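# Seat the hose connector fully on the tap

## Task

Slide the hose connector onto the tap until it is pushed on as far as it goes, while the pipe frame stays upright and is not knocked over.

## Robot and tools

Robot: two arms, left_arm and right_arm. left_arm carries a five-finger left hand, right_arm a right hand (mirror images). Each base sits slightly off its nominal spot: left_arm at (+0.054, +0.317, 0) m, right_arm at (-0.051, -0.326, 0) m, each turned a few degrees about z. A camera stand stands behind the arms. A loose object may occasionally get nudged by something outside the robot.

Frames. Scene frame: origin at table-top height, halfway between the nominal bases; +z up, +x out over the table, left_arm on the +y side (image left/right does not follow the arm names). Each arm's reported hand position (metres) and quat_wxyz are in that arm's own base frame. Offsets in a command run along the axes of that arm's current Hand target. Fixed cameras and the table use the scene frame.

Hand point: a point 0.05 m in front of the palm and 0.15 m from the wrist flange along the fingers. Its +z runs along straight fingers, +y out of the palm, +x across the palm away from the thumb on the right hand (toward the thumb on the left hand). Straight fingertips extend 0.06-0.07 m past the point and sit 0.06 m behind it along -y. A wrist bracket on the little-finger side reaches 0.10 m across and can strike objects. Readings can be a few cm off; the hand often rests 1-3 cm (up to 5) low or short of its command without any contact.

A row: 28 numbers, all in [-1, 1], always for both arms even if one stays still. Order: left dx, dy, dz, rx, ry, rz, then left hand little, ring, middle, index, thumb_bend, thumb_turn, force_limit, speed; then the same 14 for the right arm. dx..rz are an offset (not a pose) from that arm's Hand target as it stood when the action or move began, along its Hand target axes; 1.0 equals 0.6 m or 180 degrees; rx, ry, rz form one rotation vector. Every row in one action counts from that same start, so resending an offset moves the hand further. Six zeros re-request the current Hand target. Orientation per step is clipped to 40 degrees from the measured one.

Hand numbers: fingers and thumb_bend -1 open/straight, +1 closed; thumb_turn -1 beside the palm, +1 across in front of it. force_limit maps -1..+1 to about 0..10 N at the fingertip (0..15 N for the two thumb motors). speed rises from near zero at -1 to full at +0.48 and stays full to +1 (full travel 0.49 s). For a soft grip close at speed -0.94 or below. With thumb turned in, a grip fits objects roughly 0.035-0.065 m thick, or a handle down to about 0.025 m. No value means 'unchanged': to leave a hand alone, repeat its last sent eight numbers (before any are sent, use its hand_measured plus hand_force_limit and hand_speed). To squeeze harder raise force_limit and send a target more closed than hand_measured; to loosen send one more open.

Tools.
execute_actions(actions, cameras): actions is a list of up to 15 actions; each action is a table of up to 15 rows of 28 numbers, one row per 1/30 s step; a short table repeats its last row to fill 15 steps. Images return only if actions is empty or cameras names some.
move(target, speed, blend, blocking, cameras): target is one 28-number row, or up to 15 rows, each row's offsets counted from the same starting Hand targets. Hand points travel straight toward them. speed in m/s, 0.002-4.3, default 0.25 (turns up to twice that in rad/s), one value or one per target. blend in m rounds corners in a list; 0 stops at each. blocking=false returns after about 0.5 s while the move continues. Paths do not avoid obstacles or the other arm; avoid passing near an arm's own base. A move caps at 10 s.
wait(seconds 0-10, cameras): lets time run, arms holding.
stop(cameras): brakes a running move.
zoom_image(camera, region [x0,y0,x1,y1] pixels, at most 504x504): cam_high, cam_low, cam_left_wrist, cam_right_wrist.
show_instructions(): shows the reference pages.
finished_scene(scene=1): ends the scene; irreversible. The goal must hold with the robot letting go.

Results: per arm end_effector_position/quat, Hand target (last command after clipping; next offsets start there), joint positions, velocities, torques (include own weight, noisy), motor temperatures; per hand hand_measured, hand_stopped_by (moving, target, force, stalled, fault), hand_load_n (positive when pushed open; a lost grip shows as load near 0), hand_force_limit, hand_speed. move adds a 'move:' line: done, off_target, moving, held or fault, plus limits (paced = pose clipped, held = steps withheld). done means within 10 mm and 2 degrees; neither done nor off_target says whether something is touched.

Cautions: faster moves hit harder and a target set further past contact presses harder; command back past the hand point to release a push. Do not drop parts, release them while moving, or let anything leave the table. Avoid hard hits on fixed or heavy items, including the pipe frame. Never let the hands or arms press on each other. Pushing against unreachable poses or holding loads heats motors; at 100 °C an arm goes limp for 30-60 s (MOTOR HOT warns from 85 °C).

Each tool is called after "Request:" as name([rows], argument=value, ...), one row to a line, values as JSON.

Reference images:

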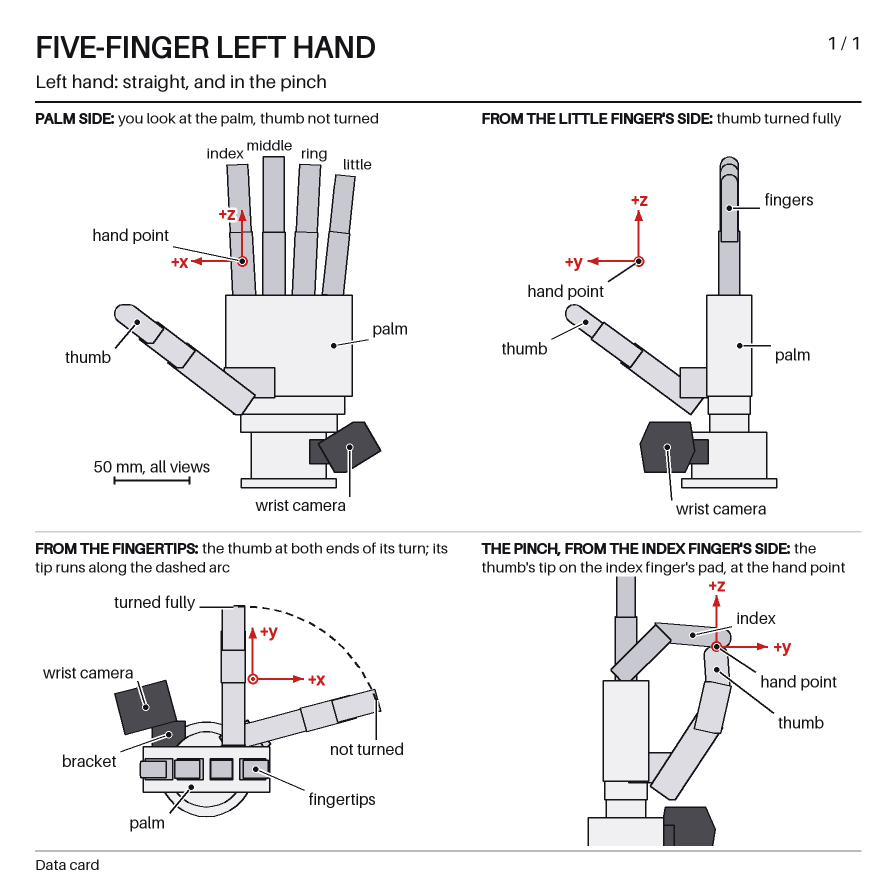

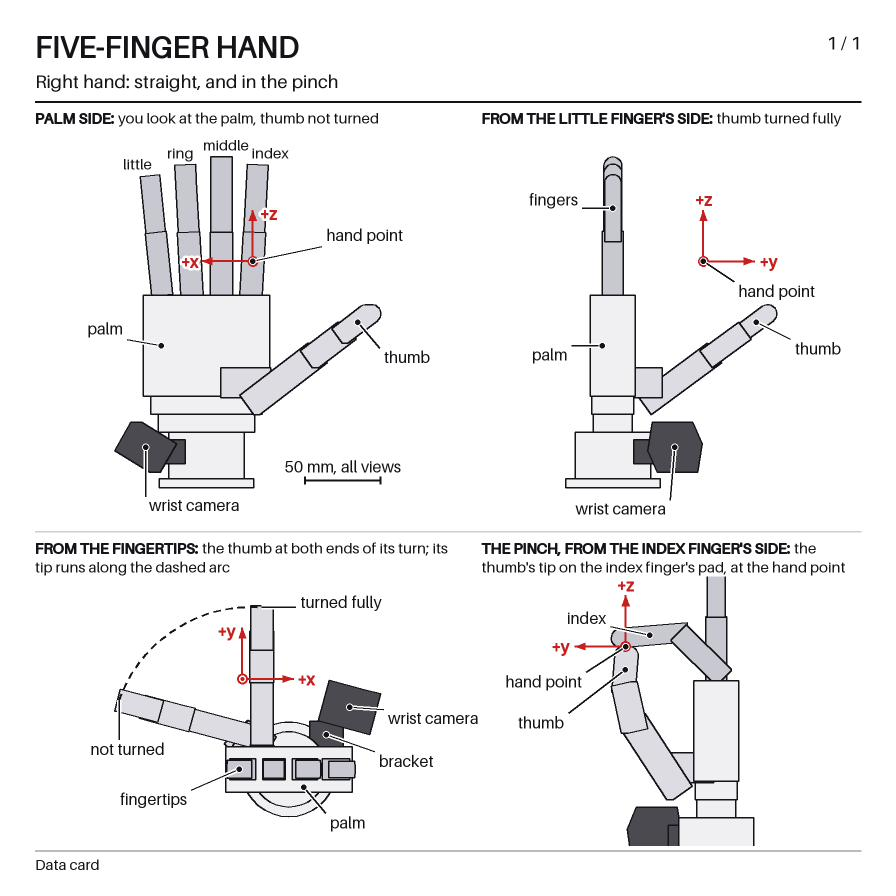

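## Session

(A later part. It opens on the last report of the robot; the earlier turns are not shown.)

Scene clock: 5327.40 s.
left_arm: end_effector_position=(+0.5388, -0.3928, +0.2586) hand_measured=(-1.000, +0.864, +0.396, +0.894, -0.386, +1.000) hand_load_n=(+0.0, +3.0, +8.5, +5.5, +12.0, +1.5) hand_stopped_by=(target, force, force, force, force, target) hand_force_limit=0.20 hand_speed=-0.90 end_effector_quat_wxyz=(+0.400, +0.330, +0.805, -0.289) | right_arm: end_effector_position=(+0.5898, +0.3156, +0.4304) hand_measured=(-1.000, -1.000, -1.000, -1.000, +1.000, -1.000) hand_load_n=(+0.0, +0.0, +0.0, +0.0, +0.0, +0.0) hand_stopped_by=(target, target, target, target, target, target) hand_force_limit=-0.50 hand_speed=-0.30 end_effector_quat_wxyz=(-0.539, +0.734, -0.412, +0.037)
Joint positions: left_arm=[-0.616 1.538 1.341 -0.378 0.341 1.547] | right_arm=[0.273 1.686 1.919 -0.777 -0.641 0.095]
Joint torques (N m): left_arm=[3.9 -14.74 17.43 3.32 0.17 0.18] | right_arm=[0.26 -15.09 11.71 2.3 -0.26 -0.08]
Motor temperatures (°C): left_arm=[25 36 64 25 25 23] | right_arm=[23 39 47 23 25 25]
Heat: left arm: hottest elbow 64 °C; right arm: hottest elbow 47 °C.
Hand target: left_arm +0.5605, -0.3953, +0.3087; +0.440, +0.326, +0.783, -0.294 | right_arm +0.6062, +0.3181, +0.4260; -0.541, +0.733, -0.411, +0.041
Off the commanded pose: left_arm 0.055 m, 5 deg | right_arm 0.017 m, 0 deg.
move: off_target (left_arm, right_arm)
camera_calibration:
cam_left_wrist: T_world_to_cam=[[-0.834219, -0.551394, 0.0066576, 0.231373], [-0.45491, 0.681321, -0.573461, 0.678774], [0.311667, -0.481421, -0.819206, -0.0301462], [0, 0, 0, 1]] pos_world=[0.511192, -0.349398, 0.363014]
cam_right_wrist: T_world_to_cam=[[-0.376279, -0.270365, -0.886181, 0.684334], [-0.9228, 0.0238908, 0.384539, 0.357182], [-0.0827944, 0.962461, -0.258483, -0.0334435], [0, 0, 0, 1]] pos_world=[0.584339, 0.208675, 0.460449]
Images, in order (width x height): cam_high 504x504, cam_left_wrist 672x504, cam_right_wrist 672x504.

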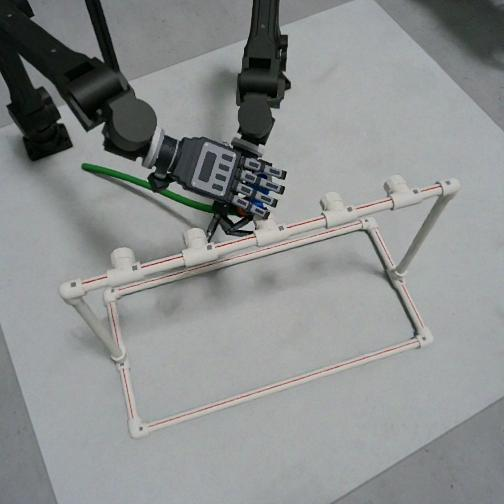

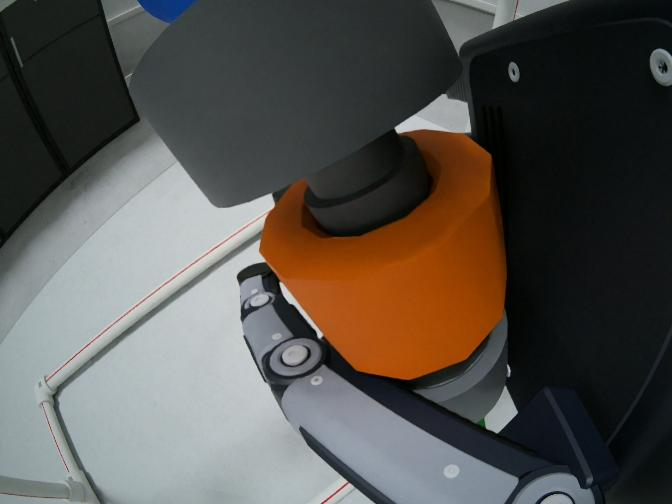

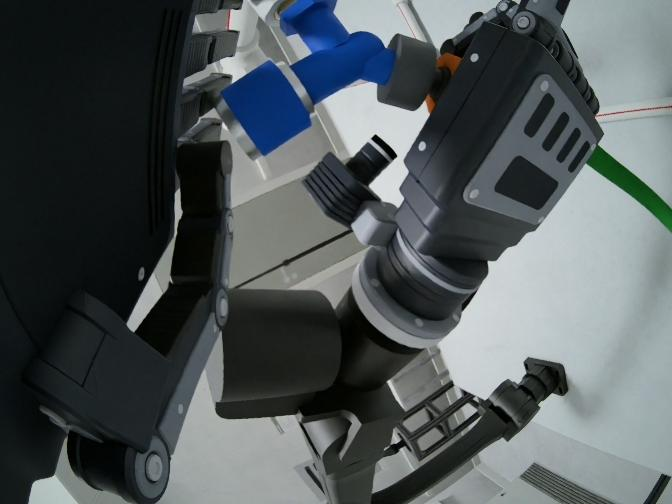

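Request:
move(target=[-0.0157,0.0051,-0.0021,0,0,0,-1,0.95,0.52,0.98,-0.2,1,0.2,-0.9,0.0,0.0,0.0,0,0,0,-1,-1,-1,-1,1,-1,-0.5,-0.3], speed=0.03, cameras=["cam_left_wrist", "cam_high"])

Request:
zoom_image(camera="cam_left_wrist", region=[270, 90, 450, 270])

Scene clock: 5338.47 s.
left_arm: end_effector_position=(+0.5386, -0.3912, +0.2584) hand_measured=(-1.000, +0.864, +0.396, +0.894, -0.386, +1.000) hand_load_n=(+0.0, +3.0, +8.5, +5.5, +11.5, +1.5) hand_stopped_by=(target, force, force, force, force, target) hand_force_limit=0.20 hand_speed=-0.90 end_effector_quat_wxyz=(+0.396, +0.330, +0.806, -0.291) | right_arm: end_effector_position=(+0.5906, +0.3160, +0.4301) hand_measured=(-1.000, -1.000, -1.000, -1.000, +1.000, -1.000) hand_load_n=(+0.5, +0.0, +0.0, -0.5, +0.0, -0.5) hand_stopped_by=(target, target, target, target, target, target) hand_force_limit=-0.50 hand_speed=-0.30 end_effector_quat_wxyz=(-0.540, +0.733, -0.411, +0.038)
Joint positions: left_arm=[-0.612 1.538 1.345 -0.389 0.347 1.547] | right_arm=[0.273 1.688 1.919 -0.773 -0.642 0.095]
Joint torques (N m): left_arm=[4.19 -14.39 19.48 2.71 0.14 0.21] | right_arm=[0.32 -15.27 11.7 2.14 -0.23 -0.07]
Motor temperatures (°C): left_arm=[25 36 64 25 25 23] | right_arm=[23 39 49 23 25 25]
Heat: left arm: hottest elbow 64 °C; right arm: hottest elbow 49 °C.
Hand target: left_arm +0.5660, -0.3948, +0.3170; +0.440, +0.326, +0.783, -0.294 | right_arm +0.6062, +0.3181, +0.4261; -0.541, +0.733, -0.411, +0.041
Off the commanded pose: left_arm 0.065 m, 6 deg | right_arm 0.016 m, 0 deg.
move: off_target (left_arm, right_arm)
camera_calibration:
cam_left_wrist: T_world_to_cam=[[-0.835026, -0.550062, 0.0127746, 0.231447], [-0.458543, 0.682887, -0.568686, 0.678801], [0.304089, -0.480725, -0.822455, -0.0242715], [0, 0, 0, 1]] pos_world=[0.511904, -0.347902, 0.363106]
Images, in order (width x height): cam_high 504x504, cam_left_wrist 672x504.

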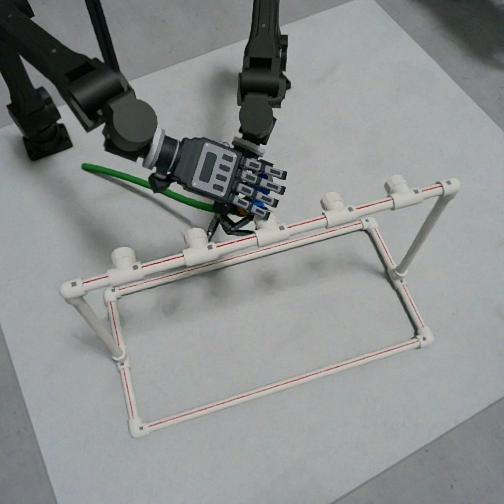

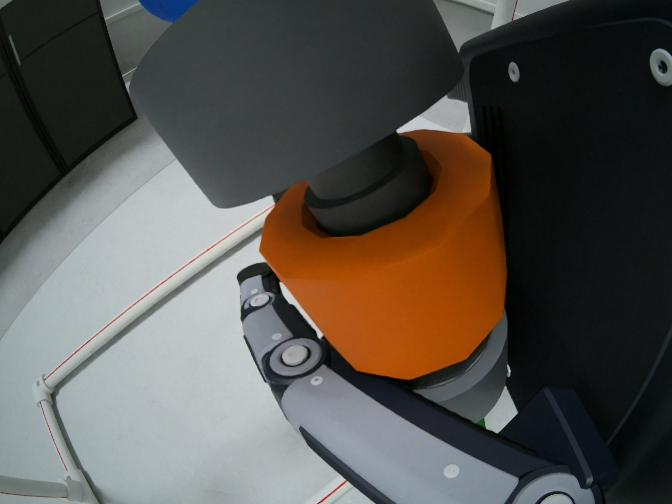

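Scaled by 2.800 from the camera's 672x504 image, which has a finer 960x720 frame.

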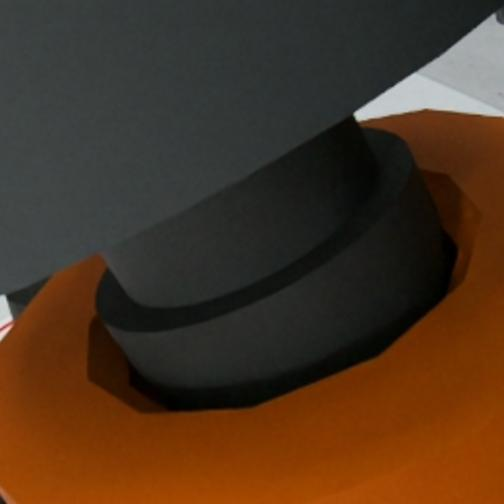

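Request:
move(target=[-0.0157,0.0051,-0.0021,0,0,0,-1,0.95,0.52,0.98,-0.2,1,0.2,-0.9,0.0,0.025,0.0,0,0,0,-1,-1,-1,-1,1,-1,-0.5,-0.3], speed=0.03, cameras=["cam_left_wrist", "cam_high", "cam_right_wrist"])

Request:
zoom_image(camera="cam_left_wrist", region=[270, 90, 450, 270])

Scene clock: 5390.13 s.
left_arm: end_effector_position=(+0.5392, -0.3870, +0.2587) hand_measured=(-1.000, +0.864, +0.396, +0.894, -0.386, +1.000) hand_load_n=(+0.0, +3.0, +8.5, +5.5, +11.5, +1.5) hand_stopped_by=(target, force, force, force, force, target) hand_force_limit=0.20 hand_speed=-0.90 end_effector_quat_wxyz=(+0.388, +0.328, +0.811, -0.289) | right_arm: end_effector_position=(+0.5957, +0.3174, +0.4264) hand_measured=(-1.000, -1.000, -1.000, -1.000, +1.000, -1.000) hand_load_n=(+0.5, +0.0, +0.0, +0.0, +0.0, +0.0) hand_stopped_by=(target, target, target, target, target, target) hand_force_limit=-0.50 hand_speed=-0.30 end_effector_quat_wxyz=(-0.547, +0.731, -0.405, +0.044)
Joint positions: left_arm=[-0.605 1.54 1.359 -0.421 0.353 1.547] | right_arm=[0.273 1.689 1.902 -0.733 -0.641 0.095]
Joint torques (N m): left_arm=[4.01 -14.27 20.67 3.14 0.15 0.24] | right_arm=[0.56 -17.96 7.15 2.21 -0.17 -0.06]
Motor temperatures (°C): left_arm=[25 36 71 25 25 23] | right_arm=[23 38 52 23 25 25]
Heat: left arm: hottest elbow 71 °C; right arm: hottest elbow 52 °C.
Hand target: left_arm +0.5716, -0.3944, +0.3253; +0.440, +0.326, +0.783, -0.294 | right_arm +0.5979, +0.3170, +0.4137; -0.541, +0.733, -0.411, +0.041
Off the commanded pose: left_arm 0.074 m, 7 deg | right_arm 0.013 m, 1 deg.
move: off_target (left_arm, right_arm)
camera_calibration:
cam_left_wrist: T_world_to_cam=[[-0.833153, -0.55257, 0.0228632, 0.229625], [-0.470561, 0.686568, -0.554254, 0.680552], [0.290567, -0.472537, -0.832034, -0.00920724], [0, 0, 0, 1]] pos_world=[0.514229, -0.344712, 0.364288]
cam_right_wrist: T_world_to_cam=[[-0.355251, -0.264378, -0.896605, 0.673539], [-0.931562, 0.0207203, 0.362992, 0.379585], [-0.077389, 0.964197, -0.253645, -0.0414673], [0, 0, 0, 1]] pos_world=[0.589673, 0.210186, 0.455595]
Images, in order (width x height): cam_high 504x504, cam_left_wrist 672x504, cam_right_wrist 672x504.

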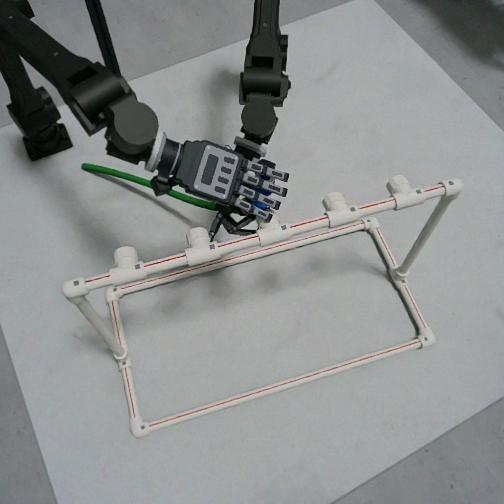

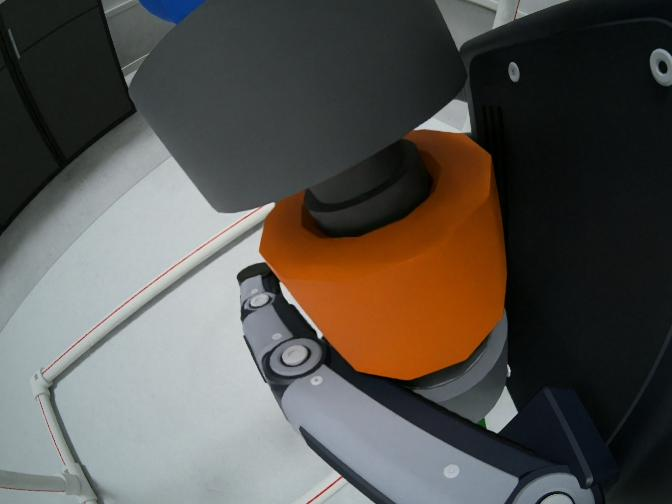

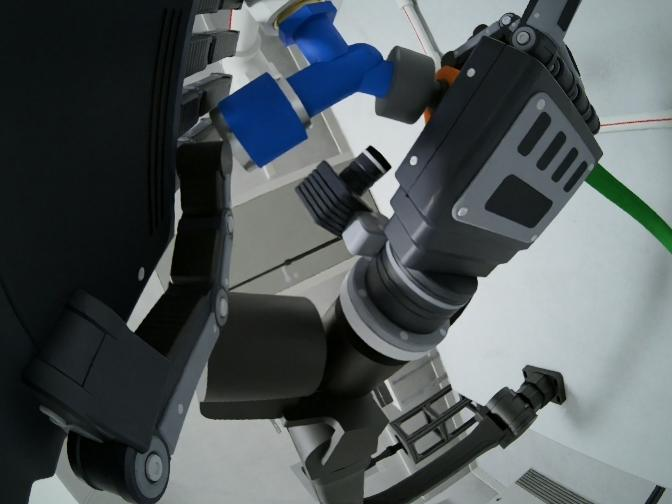

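Scaled by 2.800 from the camera's 672x504 image, which has a finer 960x720 frame.

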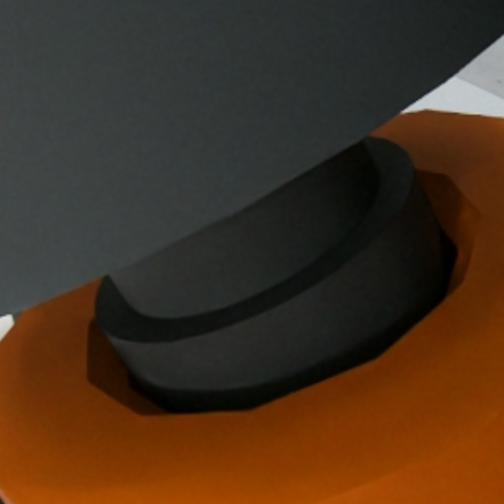

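Request:
move(target=[-0.0204,0.0066,-0.0027,0.0003,-0.0106,0.0036,-1,0.95,0.52,0.98,-0.2,1,0.2,-0.9,0.0,0.017,0.0,0,0,0,-1,-1,-1,-1,1,-1,-0.5,-0.3], speed=0.03, cameras=["cam_left_wrist", "cam_high"])

Request:
zoom_image(camera="cam_left_wrist", region=[270, 90, 450, 270])

Scene clock: 5411.57 s.
left_arm: end_effector_position=(+0.5389, -0.3872, +0.2588) hand_measured=(-1.000, +0.864, +0.396, +0.894, -0.386, +1.000) hand_load_n=(+0.0, +2.5, +8.5, +5.5, +11.5, +1.5) hand_stopped_by=(target, force, force, force, force, target) hand_force_limit=0.20 hand_speed=-0.90 end_effector_quat_wxyz=(+0.386, +0.329, +0.811, -0.293) | right_arm: end_effector_position=(+0.5959, +0.3172, +0.4241) hand_measured=(-1.000, -1.000, -1.000, -1.000, +1.000, -1.000) hand_load_n=(+0.0, +0.0, +0.5, +0.0, +0.0, -0.5) hand_stopped_by=(target, target, target, target, target, target) hand_force_limit=-0.50 hand_speed=-0.30 end_effector_quat_wxyz=(-0.555, +0.728, -0.399, +0.053)
Joint positions: left_arm=[-0.603 1.54 1.359 -0.421 0.362 1.547] | right_arm=[0.273 1.672 1.863 -0.683 -0.639 0.095]
Joint torques (N m): left_arm=[4.6 -14.86 20.81 4.3 0.07 0.28] | right_arm=[0.56 -18.2 6.72 1.42 -0.17 -0.06]
Motor temperatures (°C): left_arm=[25 37 79 25 25 23] | right_arm=[23 38 49 23 24 25]
Heat: left arm: hottest elbow 79 °C; right arm: hottest elbow 49 °C.
Hand target: left_arm +0.5787, -0.3938, +0.3362; +0.455, +0.326, +0.774, -0.297 | right_arm +0.5922, +0.3162, +0.4052; -0.541, +0.733, -0.411, +0.041
Off the commanded pose: left_arm 0.087 m, 9 deg | right_arm 0.019 m, 3 deg.
move: off_target (left_arm, right_arm)
camera_calibration:
cam_left_wrist: T_world_to_cam=[[-0.835989, -0.548048, 0.0276779, 0.231365], [-0.46858, 0.686701, -0.555764, 0.67994], [0.285579, -0.477582, -0.830879, -0.00878341], [0, 0, 0, 1]] pos_world=[0.514533, -0.344311, 0.364185]
Images, in order (width x height): cam_high 504x504, cam_left_wrist 672x504.

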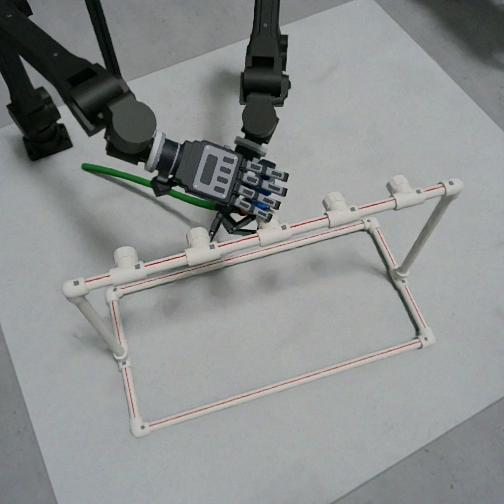

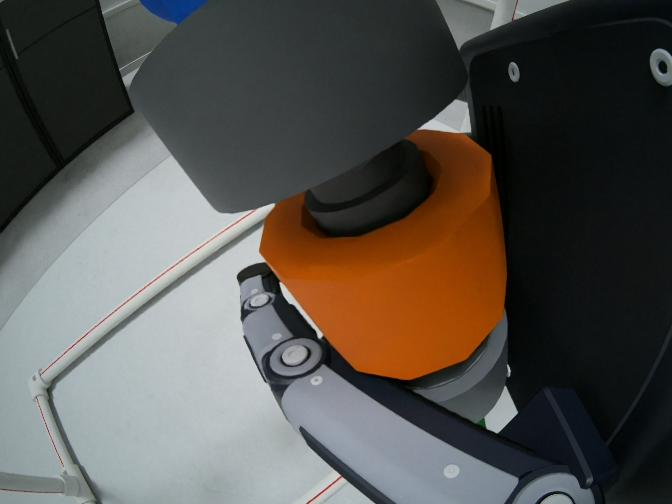

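Scaled by 2.800 from the camera's 672x504 image, which has a finer 960x720 frame.

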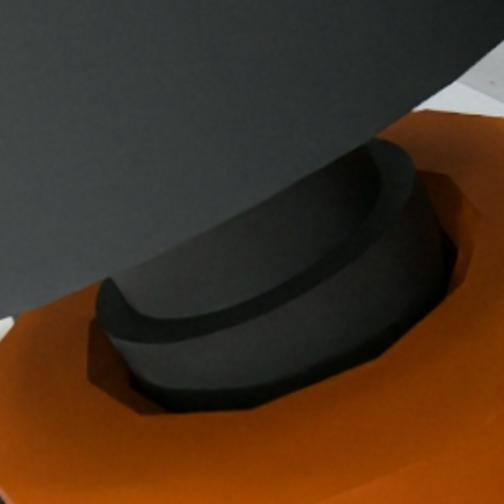

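Request:
move(target=[0.046,-0.002,0.0138,0,0,0,-1,0.95,0.52,0.98,-0.2,1,0.2,-0.9,0.0,-0.02,0.0,0,0,0,-1,-1,-1,-1,1,-1,-0.5,-0.3], speed=0.04, cameras=["cam_left_wrist"])

Scene clock: 5423.67 s.
left_arm: end_effector_position=(+0.5428, -0.3906, +0.2603) hand_measured=(-1.000, +0.864, +0.396, +0.894, -0.386, +1.000) hand_load_n=(+0.0, +1.0, +9.0, +5.5, +12.0, +2.0) hand_stopped_by=(target, force, force, force, force, target) hand_force_limit=0.20 hand_speed=-0.90 end_effector_quat_wxyz=(+0.393, +0.321, +0.808, -0.299) | right_arm: end_effector_position=(+0.5968, +0.3164, +0.4251) hand_measured=(-1.000, -1.000, -1.000, -1.000, +1.000, -1.000) hand_load_n=(+0.0, +0.0, +1.0, +0.0, +0.0, +0.0) hand_stopped_by=(target, target, target, target, target, target) hand_force_limit=-0.50 hand_speed=-0.30 end_effector_quat_wxyz=(-0.553, +0.728, -0.401, +0.056)
Joint positions: left_arm=[-0.603 1.546 1.359 -0.393 0.362 1.527] | right_arm=[0.273 1.672 1.867 -0.687 -0.632 0.095]
Joint torques (N m): left_arm=[3.9 -14.92 14.98 6.24 -0.27 0.42] | right_arm=[0.38 -16.15 10.71 0.44 -0.49 -0.05]
Motor temperatures (°C): left_arm=[25 37 81 25 25 23] | right_arm=[23 39 48 23 24 25]
Heat: left arm: hottest elbow 81 °C; right arm: hottest elbow 48 °C.
Hand target: left_arm +0.5716, -0.3943, +0.3082; +0.455, +0.326, +0.774, -0.297 | right_arm +0.5989, +0.3172, +0.4150; -0.541, +0.733, -0.411, +0.041
Off the commanded pose: left_arm 0.056 m, 8 deg | right_arm 0.010 m, 3 deg.
move: off_target (left_arm, right_arm)
camera_calibration:
cam_left_wrist: T_world_to_cam=[[-0.830442, -0.555939, 0.0360206, 0.224385], [-0.473106, 0.669614, -0.572528, 0.685058], [0.294171, -0.492493, -0.819094, -0.0237378], [0, 0, 0, 1]] pos_world=[0.517427, -0.34567, 0.364689]
Images, in order (width x height): cam_left_wrist 672x504.

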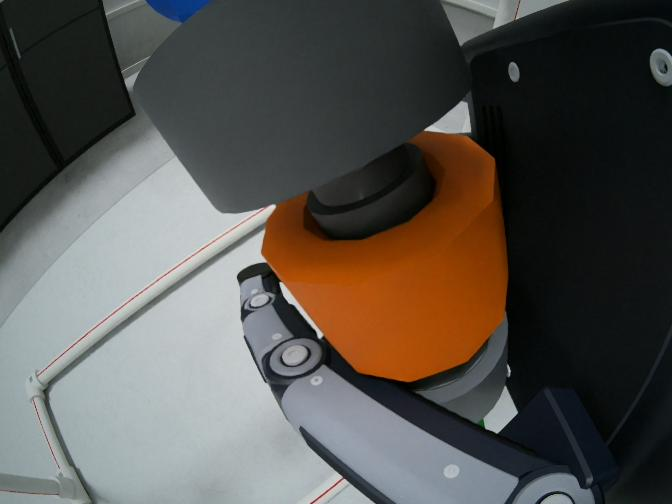

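Request:
zoom_image(camera="cam_left_wrist", region=[270, 90, 450, 270])

Scaled by 2.800 from the camera's 672x504 image, which has a finer 960x720 frame.

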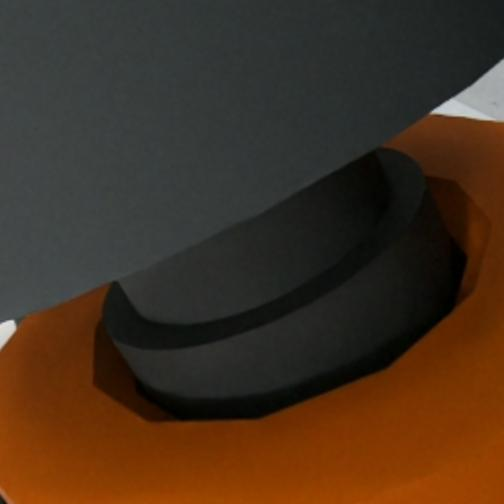

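Request:
wait(seconds=10)

Scene clock: 5501.97 s.
left_arm: end_effector_position=(+0.5428, -0.3907, +0.2604) hand_measured=(-1.000, +0.864, +0.396, +0.894, -0.386, +1.000) hand_load_n=(+0.0, +1.0, +8.5, +5.5, +11.5, +2.0) hand_stopped_by=(target, force, force, force, force, target) hand_force_limit=0.20 hand_speed=-0.90 end_effector_quat_wxyz=(+0.393, +0.321, +0.808, -0.299) | right_arm: end_effector_position=(+0.5968, +0.3164, +0.4251) hand_measured=(-1.000, -1.000, -1.000, -1.000, +1.000, -1.000) hand_load_n=(+0.0, +0.0, +1.0, +0.0, +0.0, +0.0) hand_stopped_by=(target, target, target, target, target, target) hand_force_limit=-0.50 hand_speed=-0.30 end_effector_quat_wxyz=(-0.553, +0.728, -0.401, +0.056)
Joint positions: left_arm=[-0.603 1.546 1.359 -0.392 0.362 1.527] | right_arm=[0.273 1.672 1.867 -0.687 -0.632 0.095]
Joint torques (N m): left_arm=[3.84 -14.92 14.97 6.24 -0.28 0.43] | right_arm=[0.5 -16.09 10.73 0.47 -0.48 -0.05]
Motor temperatures (°C): left_arm=[25 38 72 26 25 23] | right_arm=[23 39 48 23 25 25]
Heat: left arm: hottest elbow 72 °C; right arm: hottest elbow 48 °C.
Hand target: left_arm +0.5716, -0.3943, +0.3083; +0.455, +0.326, +0.774, -0.297 | right_arm +0.5989, +0.3172, +0.4150; -0.541, +0.733, -0.411, +0.041
Off the commanded pose: left_arm 0.056 m, 8 deg | right_arm 0.010 m, 3 deg.
wait: 10.00 s; at rest from the start

Request:
move([
  [-0.0595,0.007,-0.0152,0,0,0,-1,0.95,0.52,0.98,-0.2,1,0.2,-0.9,0.0,0.0167,0.0,0,0,0,-1,-1,-1,-1,1,-1,-0.5,-0.3],
  [-0.0661,0.009,-0.0092,0.0006,-0.021,0.007,-1,0.95,0.52,0.98,-0.2,1,0.2,-0.9,0.0,0.0167,0.0,0,0,0,-1,-1,-1,-1,1,-1,-0.5,-0.3],
  [-0.0529,0.005,-0.0212,-0.0006,0.021,-0.007,-1,0.95,0.52,0.98,-0.2,1,0.2,-0.9,0.0,0.0167,0.0,0,0,0,-1,-1,-1,-1,1,-1,-0.5,-0.3],
  [-0.0595,-0.0014,-0.0126,0.0098,-0.006,-0.019,-1,0.95,0.52,0.98,-0.2,1,0.2,-0.9,0.0,0.0167,0.0,0,0,0,-1,-1,-1,-1,1,-1,-0.5,-0.3],
  [-0.0595,0.0154,-0.0178,-0.0098,0.006,0.019,-1,0.95,0.52,0.98,-0.2,1,0.2,-0.9,0.0,0.0167,0.0,0,0,0,-1,-1,-1,-1,1,-1,-0.5,-0.3],
  [0,0,0,0,0,0,-1,0.95,0.52,0.98,-0.2,1,0.2,-0.9,0.0,0.0,0.0,0,0,0,-1,-1,-1,-1,1,-1,-0.5,-0.3],
], speed=0.05, cameras=["cam_left_wrist", "cam_high"])

Request:
zoom_image(camera="cam_left_wrist", region=[270, 90, 450, 270])

Scene clock: 5521.50 s.
left_arm: end_effector_position=(+0.5491, -0.3961, +0.2659) hand_measured=(-1.000, +0.862, +0.396, +0.894, -0.386, +1.000) hand_load_n=(+0.0, +7.5, +8.5, +6.0, +12.0, +3.0) hand_stopped_by=(target, force, force, force, force, target) hand_force_limit=0.20 hand_speed=-0.90 end_effector_quat_wxyz=(+0.395, +0.306, +0.811, -0.306) | right_arm: end_effector_position=(+0.6010, +0.3097, +0.4229) hand_measured=(-1.000, -1.000, -1.000, -1.000, +1.000, -1.000) hand_load_n=(+0.0, +0.0, +0.5, +0.0, +0.0, -0.5) hand_stopped_by=(target, target, target, target, target, target) hand_force_limit=-0.50 hand_speed=-0.30 end_effector_quat_wxyz=(-0.551, +0.726, -0.407, +0.061)
Joint positions: left_arm=[-0.604 1.562 1.388 -0.391 0.356 1.49] | right_arm=[0.263 1.673 1.864 -0.686 -0.625 0.095]
Joint torques (N m): left_arm=[3.84 -16.15 12.9 6.04 -0.17 0.77] | right_arm=[1.26 -16.21 10.97 0.44 -0.74 -0.03]
Motor temperatures (°C): left_arm=[25 38 72 26 25 23] | right_arm=[23 39 48 23 25 25]
Heat: left arm: hottest elbow 72 °C; right arm: hottest elbow 48 °C.
Hand target: left_arm +0.5717, -0.3945, +0.3084; +0.455, +0.326, +0.774, -0.297 | right_arm +0.5989, +0.3171, +0.4152; -0.541, +0.733, -0.411, +0.041
Off the commanded pose: left_arm 0.048 m, 8 deg | right_arm 0.011 m, 3 deg.
move: off_target (left_arm, right_arm)
camera_calibration:
cam_left_wrist: T_world_to_cam=[[-0.817288, -0.573122, 0.0597616, 0.20609], [-0.495383, 0.645855, -0.580919, 0.699952], [0.29434, -0.504383, -0.811765, -0.0304589], [0, 0, 0, 1]] pos_world=[0.524144, -0.349316, 0.369574]
Images, in order (width x height): cam_high 504x504, cam_left_wrist 672x504.

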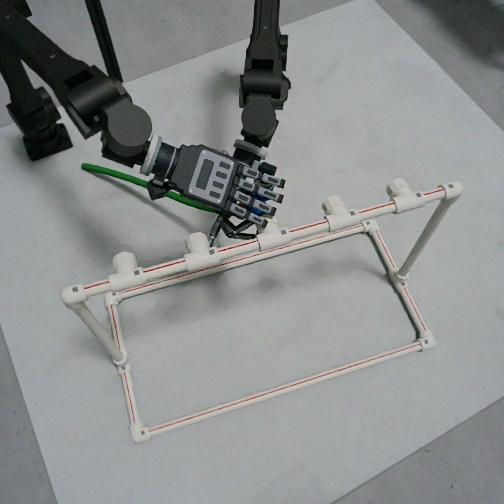

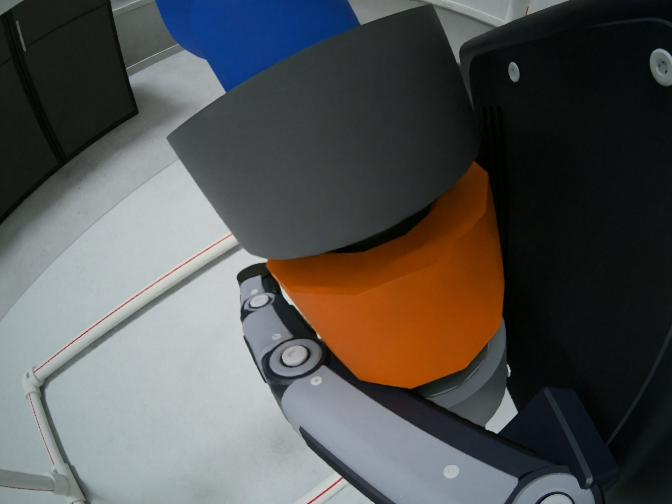

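Scaled by 2.800 from the camera's 672x504 image, which has a finer 960x720 frame.

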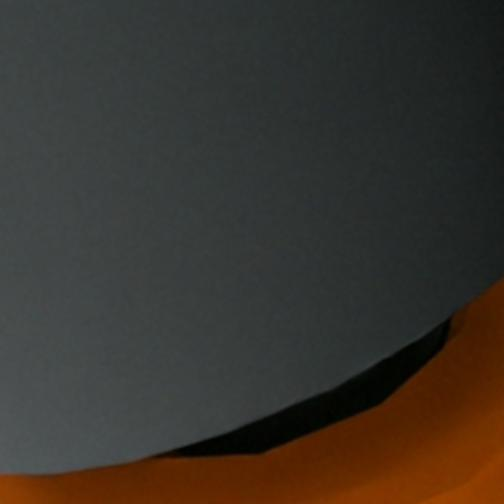

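Request:
execute_actions(actions=[], cameras=["cam_right_wrist", "cam_left_wrist"])

Request:
zoom_image(camera="cam_right_wrist", region=[370, 0, 510, 140])

Request:
zoom_image(camera="cam_left_wrist", region=[220, 140, 500, 420])

Scene clock: 5530.67 s.
left_arm: end_effector_position=(+0.5490, -0.3960, +0.2656) hand_measured=(-1.000, +0.862, +0.396, +0.894, -0.386, +1.000) hand_load_n=(+0.0, +7.0, +8.5, +6.0, +12.0, +3.0) hand_stopped_by=(target, force, force, force, force, target) hand_force_limit=0.20 hand_speed=-0.90 end_effector_quat_wxyz=(+0.395, +0.306, +0.811, -0.305) | right_arm: end_effector_position=(+0.6009, +0.3097, +0.4229) hand_measured=(-1.000, -1.000, -1.000, -1.000, +1.000, -1.000) hand_load_n=(+0.0, +0.0, +0.5, +0.5, +0.0, +0.0) hand_stopped_by=(target, target, target, target, target, target) hand_force_limit=-0.50 hand_speed=-0.30 end_effector_quat_wxyz=(-0.551, +0.726, -0.407, +0.061)
Joint positions: left_arm=[-0.604 1.562 1.388 -0.391 0.356 1.49] | right_arm=[0.263 1.673 1.864 -0.687 -0.625 0.095]
Joint velocities: within noise
Joint torques (N m): left_arm=[3.84 -16.15 12.9 6.04 -0.17 0.78] | right_arm=[1.26 -16.32 10.95 0.43 -0.74 -0.05]
Motor temperatures (°C): left_arm=[25 38 71 26 25 23] | right_arm=[23 39 48 23 25 25]
Heat: left arm: hottest elbow 71 °C; right arm: hottest elbow 48 °C.
Hand target: left_arm +0.5716, -0.3945, +0.3081; +0.455, +0.326, +0.774, -0.297 | right_arm +0.5989, +0.3171, +0.4151; -0.541, +0.733, -0.411, +0.041
Off the commanded pose: left_arm 0.048 m, 9 deg | right_arm 0.011 m, 3 deg.
camera_calibration:
cam_left_wrist: T_world_to_cam=[[-0.817308, -0.573074, 0.0599489, 0.20606], [-0.495518, 0.645954, -0.580694, 0.699858], [0.294056, -0.504312, -0.811912, -0.0303938], [0, 0, 0, 1]] pos_world=[0.524145, -0.349316, 0.369373]
cam_right_wrist: T_world_to_cam=[[-0.337789, -0.257211, -0.905396, 0.661207], [-0.940023, 0.0436533, 0.338307, 0.394238], [-0.0474927, 0.965369, -0.25653, -0.0516876], [0, 0, 0, 1]] pos_world=[0.591486, 0.202757, 0.452021]
Images, in order (width x height): cam_left_wrist 672x504, cam_right_wrist 672x504.

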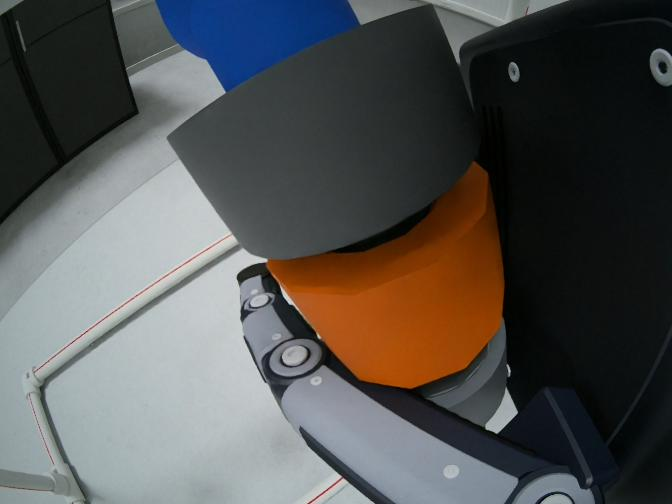

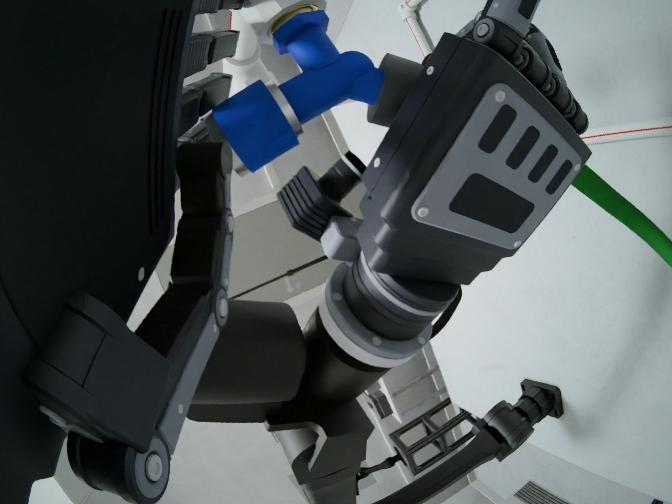

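Scaled by 3.600 from the camera's 672x504 image, which has a finer 960x720 frame.

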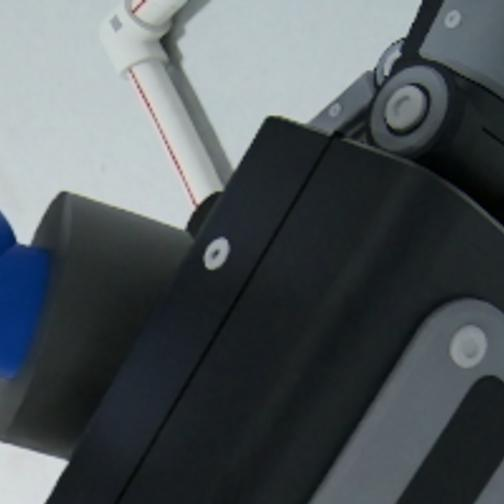

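Scaled by 1.800 from the camera's 672x504 image, which has a finer 960x720 frame.

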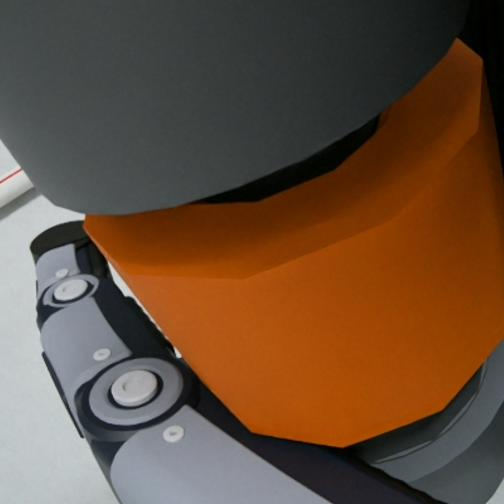

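Request:
move([
  [-0.0762,0.009,-0.0195,0,0,0,-1,0.95,0.52,0.98,-0.2,1,0.2,-0.9,0.0,0.0167,0.0,0,0,0,-1,-1,-1,-1,1,-1,-0.5,-0.3],
  [-0.0828,0.011,-0.0135,0.0006,-0.021,0.007,-1,0.95,0.52,0.98,-0.2,1,0.2,-0.9,0.0,0.0167,0.0,0,0,0,-1,-1,-1,-1,1,-1,-0.5,-0.3],
  [-0.0696,0.007,-0.0255,-0.0006,0.021,-0.007,-1,0.95,0.52,0.98,-0.2,1,0.2,-0.9,0.0,0.0167,0.0,0,0,0,-1,-1,-1,-1,1,-1,-0.5,-0.3],
  [0,0,0,0,0,0,-1,0.95,0.52,0.98,-0.2,1,0.2,-0.9,0.0,0.0,0.0,0,0,0,-1,-1,-1,-1,1,-1,-0.5,-0.3],
], speed=0.05, cameras=["cam_left_wrist", "cam_high"])

Request:
zoom_image(camera="cam_left_wrist", region=[220, 140, 500, 420])

Scene clock: 5575.47 s.
left_arm: end_effector_position=(+0.5505, -0.3921, +0.2659) hand_measured=(-1.000, +0.862, +0.396, +0.894, -0.386, +1.000) hand_load_n=(-0.5, +7.5, +8.0, +5.5, +12.0, +2.5) hand_stopped_by=(target, force, force, force, force, target) hand_force_limit=0.20 hand_speed=-0.90 end_effector_quat_wxyz=(+0.395, +0.306, +0.811, -0.305) | right_arm: end_effector_position=(+0.6009, +0.3108, +0.4234) hand_measured=(-1.000, -1.000, -1.000, -1.000, +1.000, -1.000) hand_load_n=(+0.0, +0.0, +1.0, +0.5, +0.0, +0.0) hand_stopped_by=(target, target, target, target, target, target) hand_force_limit=-0.50 hand_speed=-0.30 end_effector_quat_wxyz=(-0.551, +0.726, -0.406, +0.061)
Joint positions: left_arm=[-0.596 1.56 1.387 -0.394 0.363 1.496] | right_arm=[0.265 1.674 1.866 -0.687 -0.625 0.095]
Joint torques (N m): left_arm=[3.31 -15.97 13.05 6.12 -0.39 0.72] | right_arm=[1.08 -16.32 10.77 0.47 -0.73 -0.04]
Motor temperatures (°C): left_arm=[25 37 68 26 25 24] | right_arm=[23 38 48 23 25 25]
Heat: left arm: hottest elbow 68 °C; right arm: hottest elbow 48 °C.
Hand target: left_arm +0.5717, -0.3943, +0.3082; +0.455, +0.326, +0.774, -0.297 | right_arm +0.5989, +0.3172, +0.4151; -0.541, +0.733, -0.411, +0.041
Off the commanded pose: left_arm 0.047 m, 8 deg | right_arm 0.011 m, 3 deg.
move: off_target (left_arm, right_arm)
camera_calibration:
cam_left_wrist: T_world_to_cam=[[-0.817851, -0.572432, 0.0586653, 0.210425], [-0.49457, 0.647149, -0.580171, 0.698044], [0.294143, -0.503508, -0.812379, -0.0282705], [0, 0, 0, 1]] pos_world=[0.525644, -0.345519, 0.369674]
Images, in order (width x height): cam_high 504x504, cam_left_wrist 672x504.

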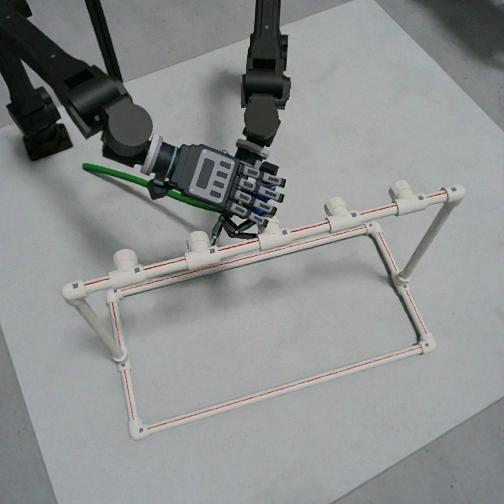

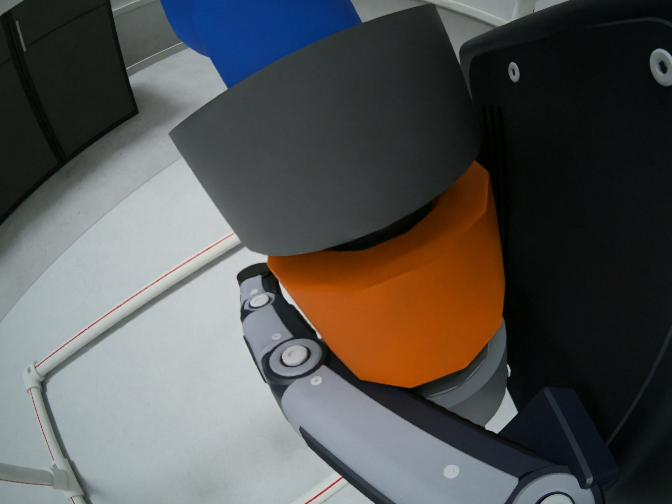

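Scaled by 1.800 from the camera's 672x504 image, which has a finer 960x720 frame.

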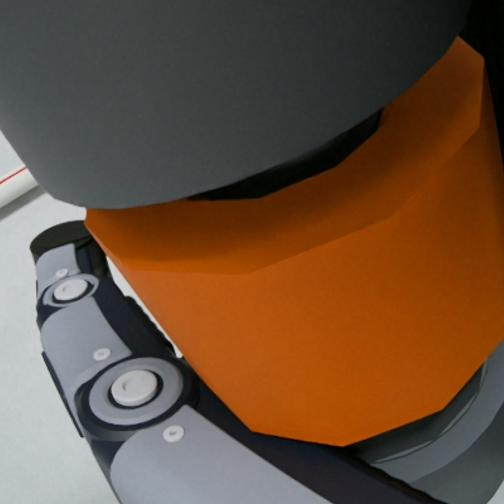

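Request:
move(target=[0,0,0,0,0,0,-1,0.95,0.52,0.98,-0.2,1,0.2,-0.9,0.0,-0.15,0.0,0,0,0,-1,-1,-1,-1,1,-1,-0.5,-0.3], speed=0.08, cameras=["cam_right_wrist", "cam_left_wrist"])

Request:
zoom_image(camera="cam_right_wrist", region=[430, 60, 650, 280])

Scene clock: 5610.63 s.
left_arm: end_effector_position=(+0.5526, -0.3922, +0.2671) hand_measured=(-1.000, +0.862, +0.396, +0.894, -0.386, +1.000) hand_load_n=(+0.0, +10.5, +8.0, +6.0, +12.0, +2.0) hand_stopped_by=(target, force, force, force, force, target) hand_force_limit=0.20 hand_speed=-0.90 end_effector_quat_wxyz=(+0.400, +0.305, +0.809, -0.304) | right_arm: end_effector_position=(+0.6477, +0.3254, +0.4684) hand_measured=(-1.000, -1.000, -1.000, -1.000, +1.000, -1.000) hand_load_n=(+0.0, +0.0, +0.0, +0.0, +0.0, +0.0) hand_stopped_by=(target, target, target, target, target, target) hand_force_limit=-0.50 hand_speed=-0.30 end_effector_quat_wxyz=(-0.529, +0.735, -0.423, +0.028)
Joint positions: left_arm=[-0.596 1.56 1.384 -0.381 0.358 1.496] | right_arm=[0.264 1.958 2.433 -1.054 -0.643 0.095]
Joint torques (N m): left_arm=[3.31 -15.85 13.27 5.71 -0.16 0.72] | right_arm=[0.32 -21.25 12.93 1.58 -0.46 -0.11]
Motor temperatures (°C): left_arm=[25 39 64 27 25 24] | right_arm=[23 38 48 23 25 25]
Heat: left arm: hottest elbow 64 °C; right arm: hottest elbow 48 °C.
Hand target: left_arm +0.5717, -0.3943, +0.3084; +0.455, +0.326, +0.774, -0.297 | right_arm +0.6490, +0.3242, +0.4896; -0.541, +0.733, -0.411, +0.041
Off the commanded pose: left_arm 0.045 m, 8 deg | right_arm 0.021 m, 2 deg.
move: off_target (left_arm, right_arm)
camera_calibration:
cam_left_wrist: T_world_to_cam=[[-0.815798, -0.575957, 0.0524186, 0.211022], [-0.491613, 0.642873, -0.587393, 0.698366], [0.304615, -0.504964, -0.807602, -0.035624], [0, 0, 0, 1]] pos_world=[0.526329, -0.34541, 0.370384]
cam_right_wrist: T_world_to_cam=[[-0.407939, -0.274784, -0.870677, 0.757149], [-0.909026, 0.0332605, 0.41541, 0.369377], [-0.0851889, 0.96093, -0.263354, -0.0239231], [0, 0, 0, 1]] pos_world=[0.642606, 0.218755, 0.499489]
Images, in order (width x height): cam_left_wrist 672x504, cam_right_wrist 672x504.

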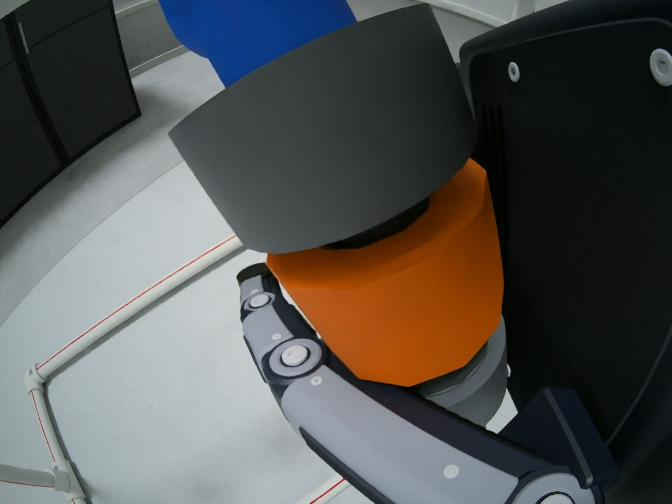

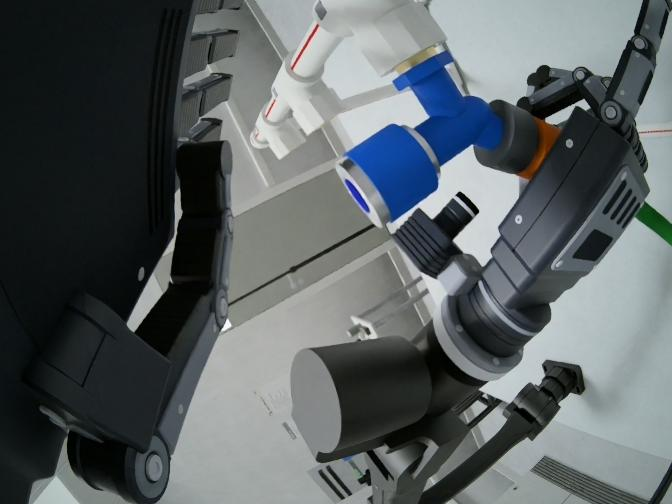

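Scaled by 2.291 from the camera's 672x504 image, which has a finer 960x720 frame.

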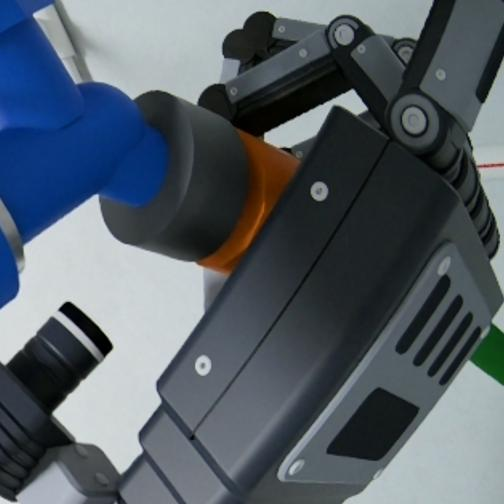

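Request:
zoom_image(camera="cam_right_wrist", region=[470, 90, 580, 200])

Scaled by 4.582 from the camera's 672x504 image, which has a finer 960x720 frame.

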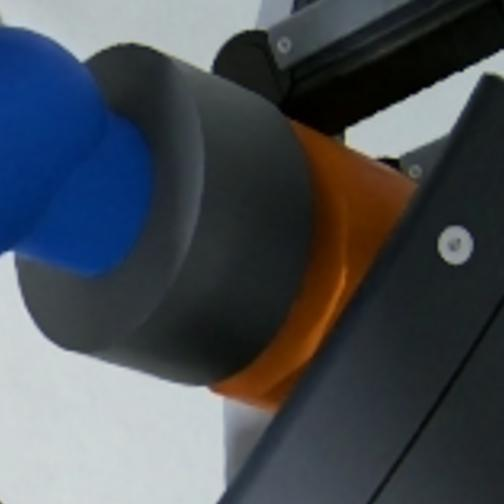

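Request:
zoom_image(camera="cam_left_wrist", region=[300, 160, 480, 300])

Scaled by 2.800 from the camera's 672x504 image, which has a finer 960x720 frame.

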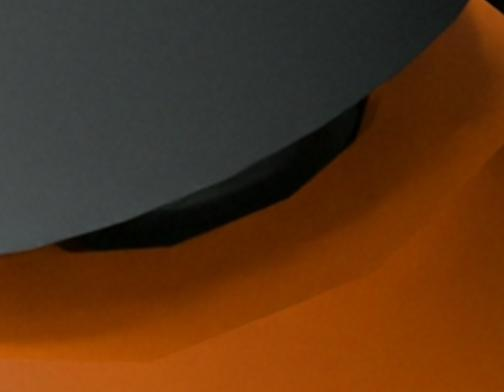

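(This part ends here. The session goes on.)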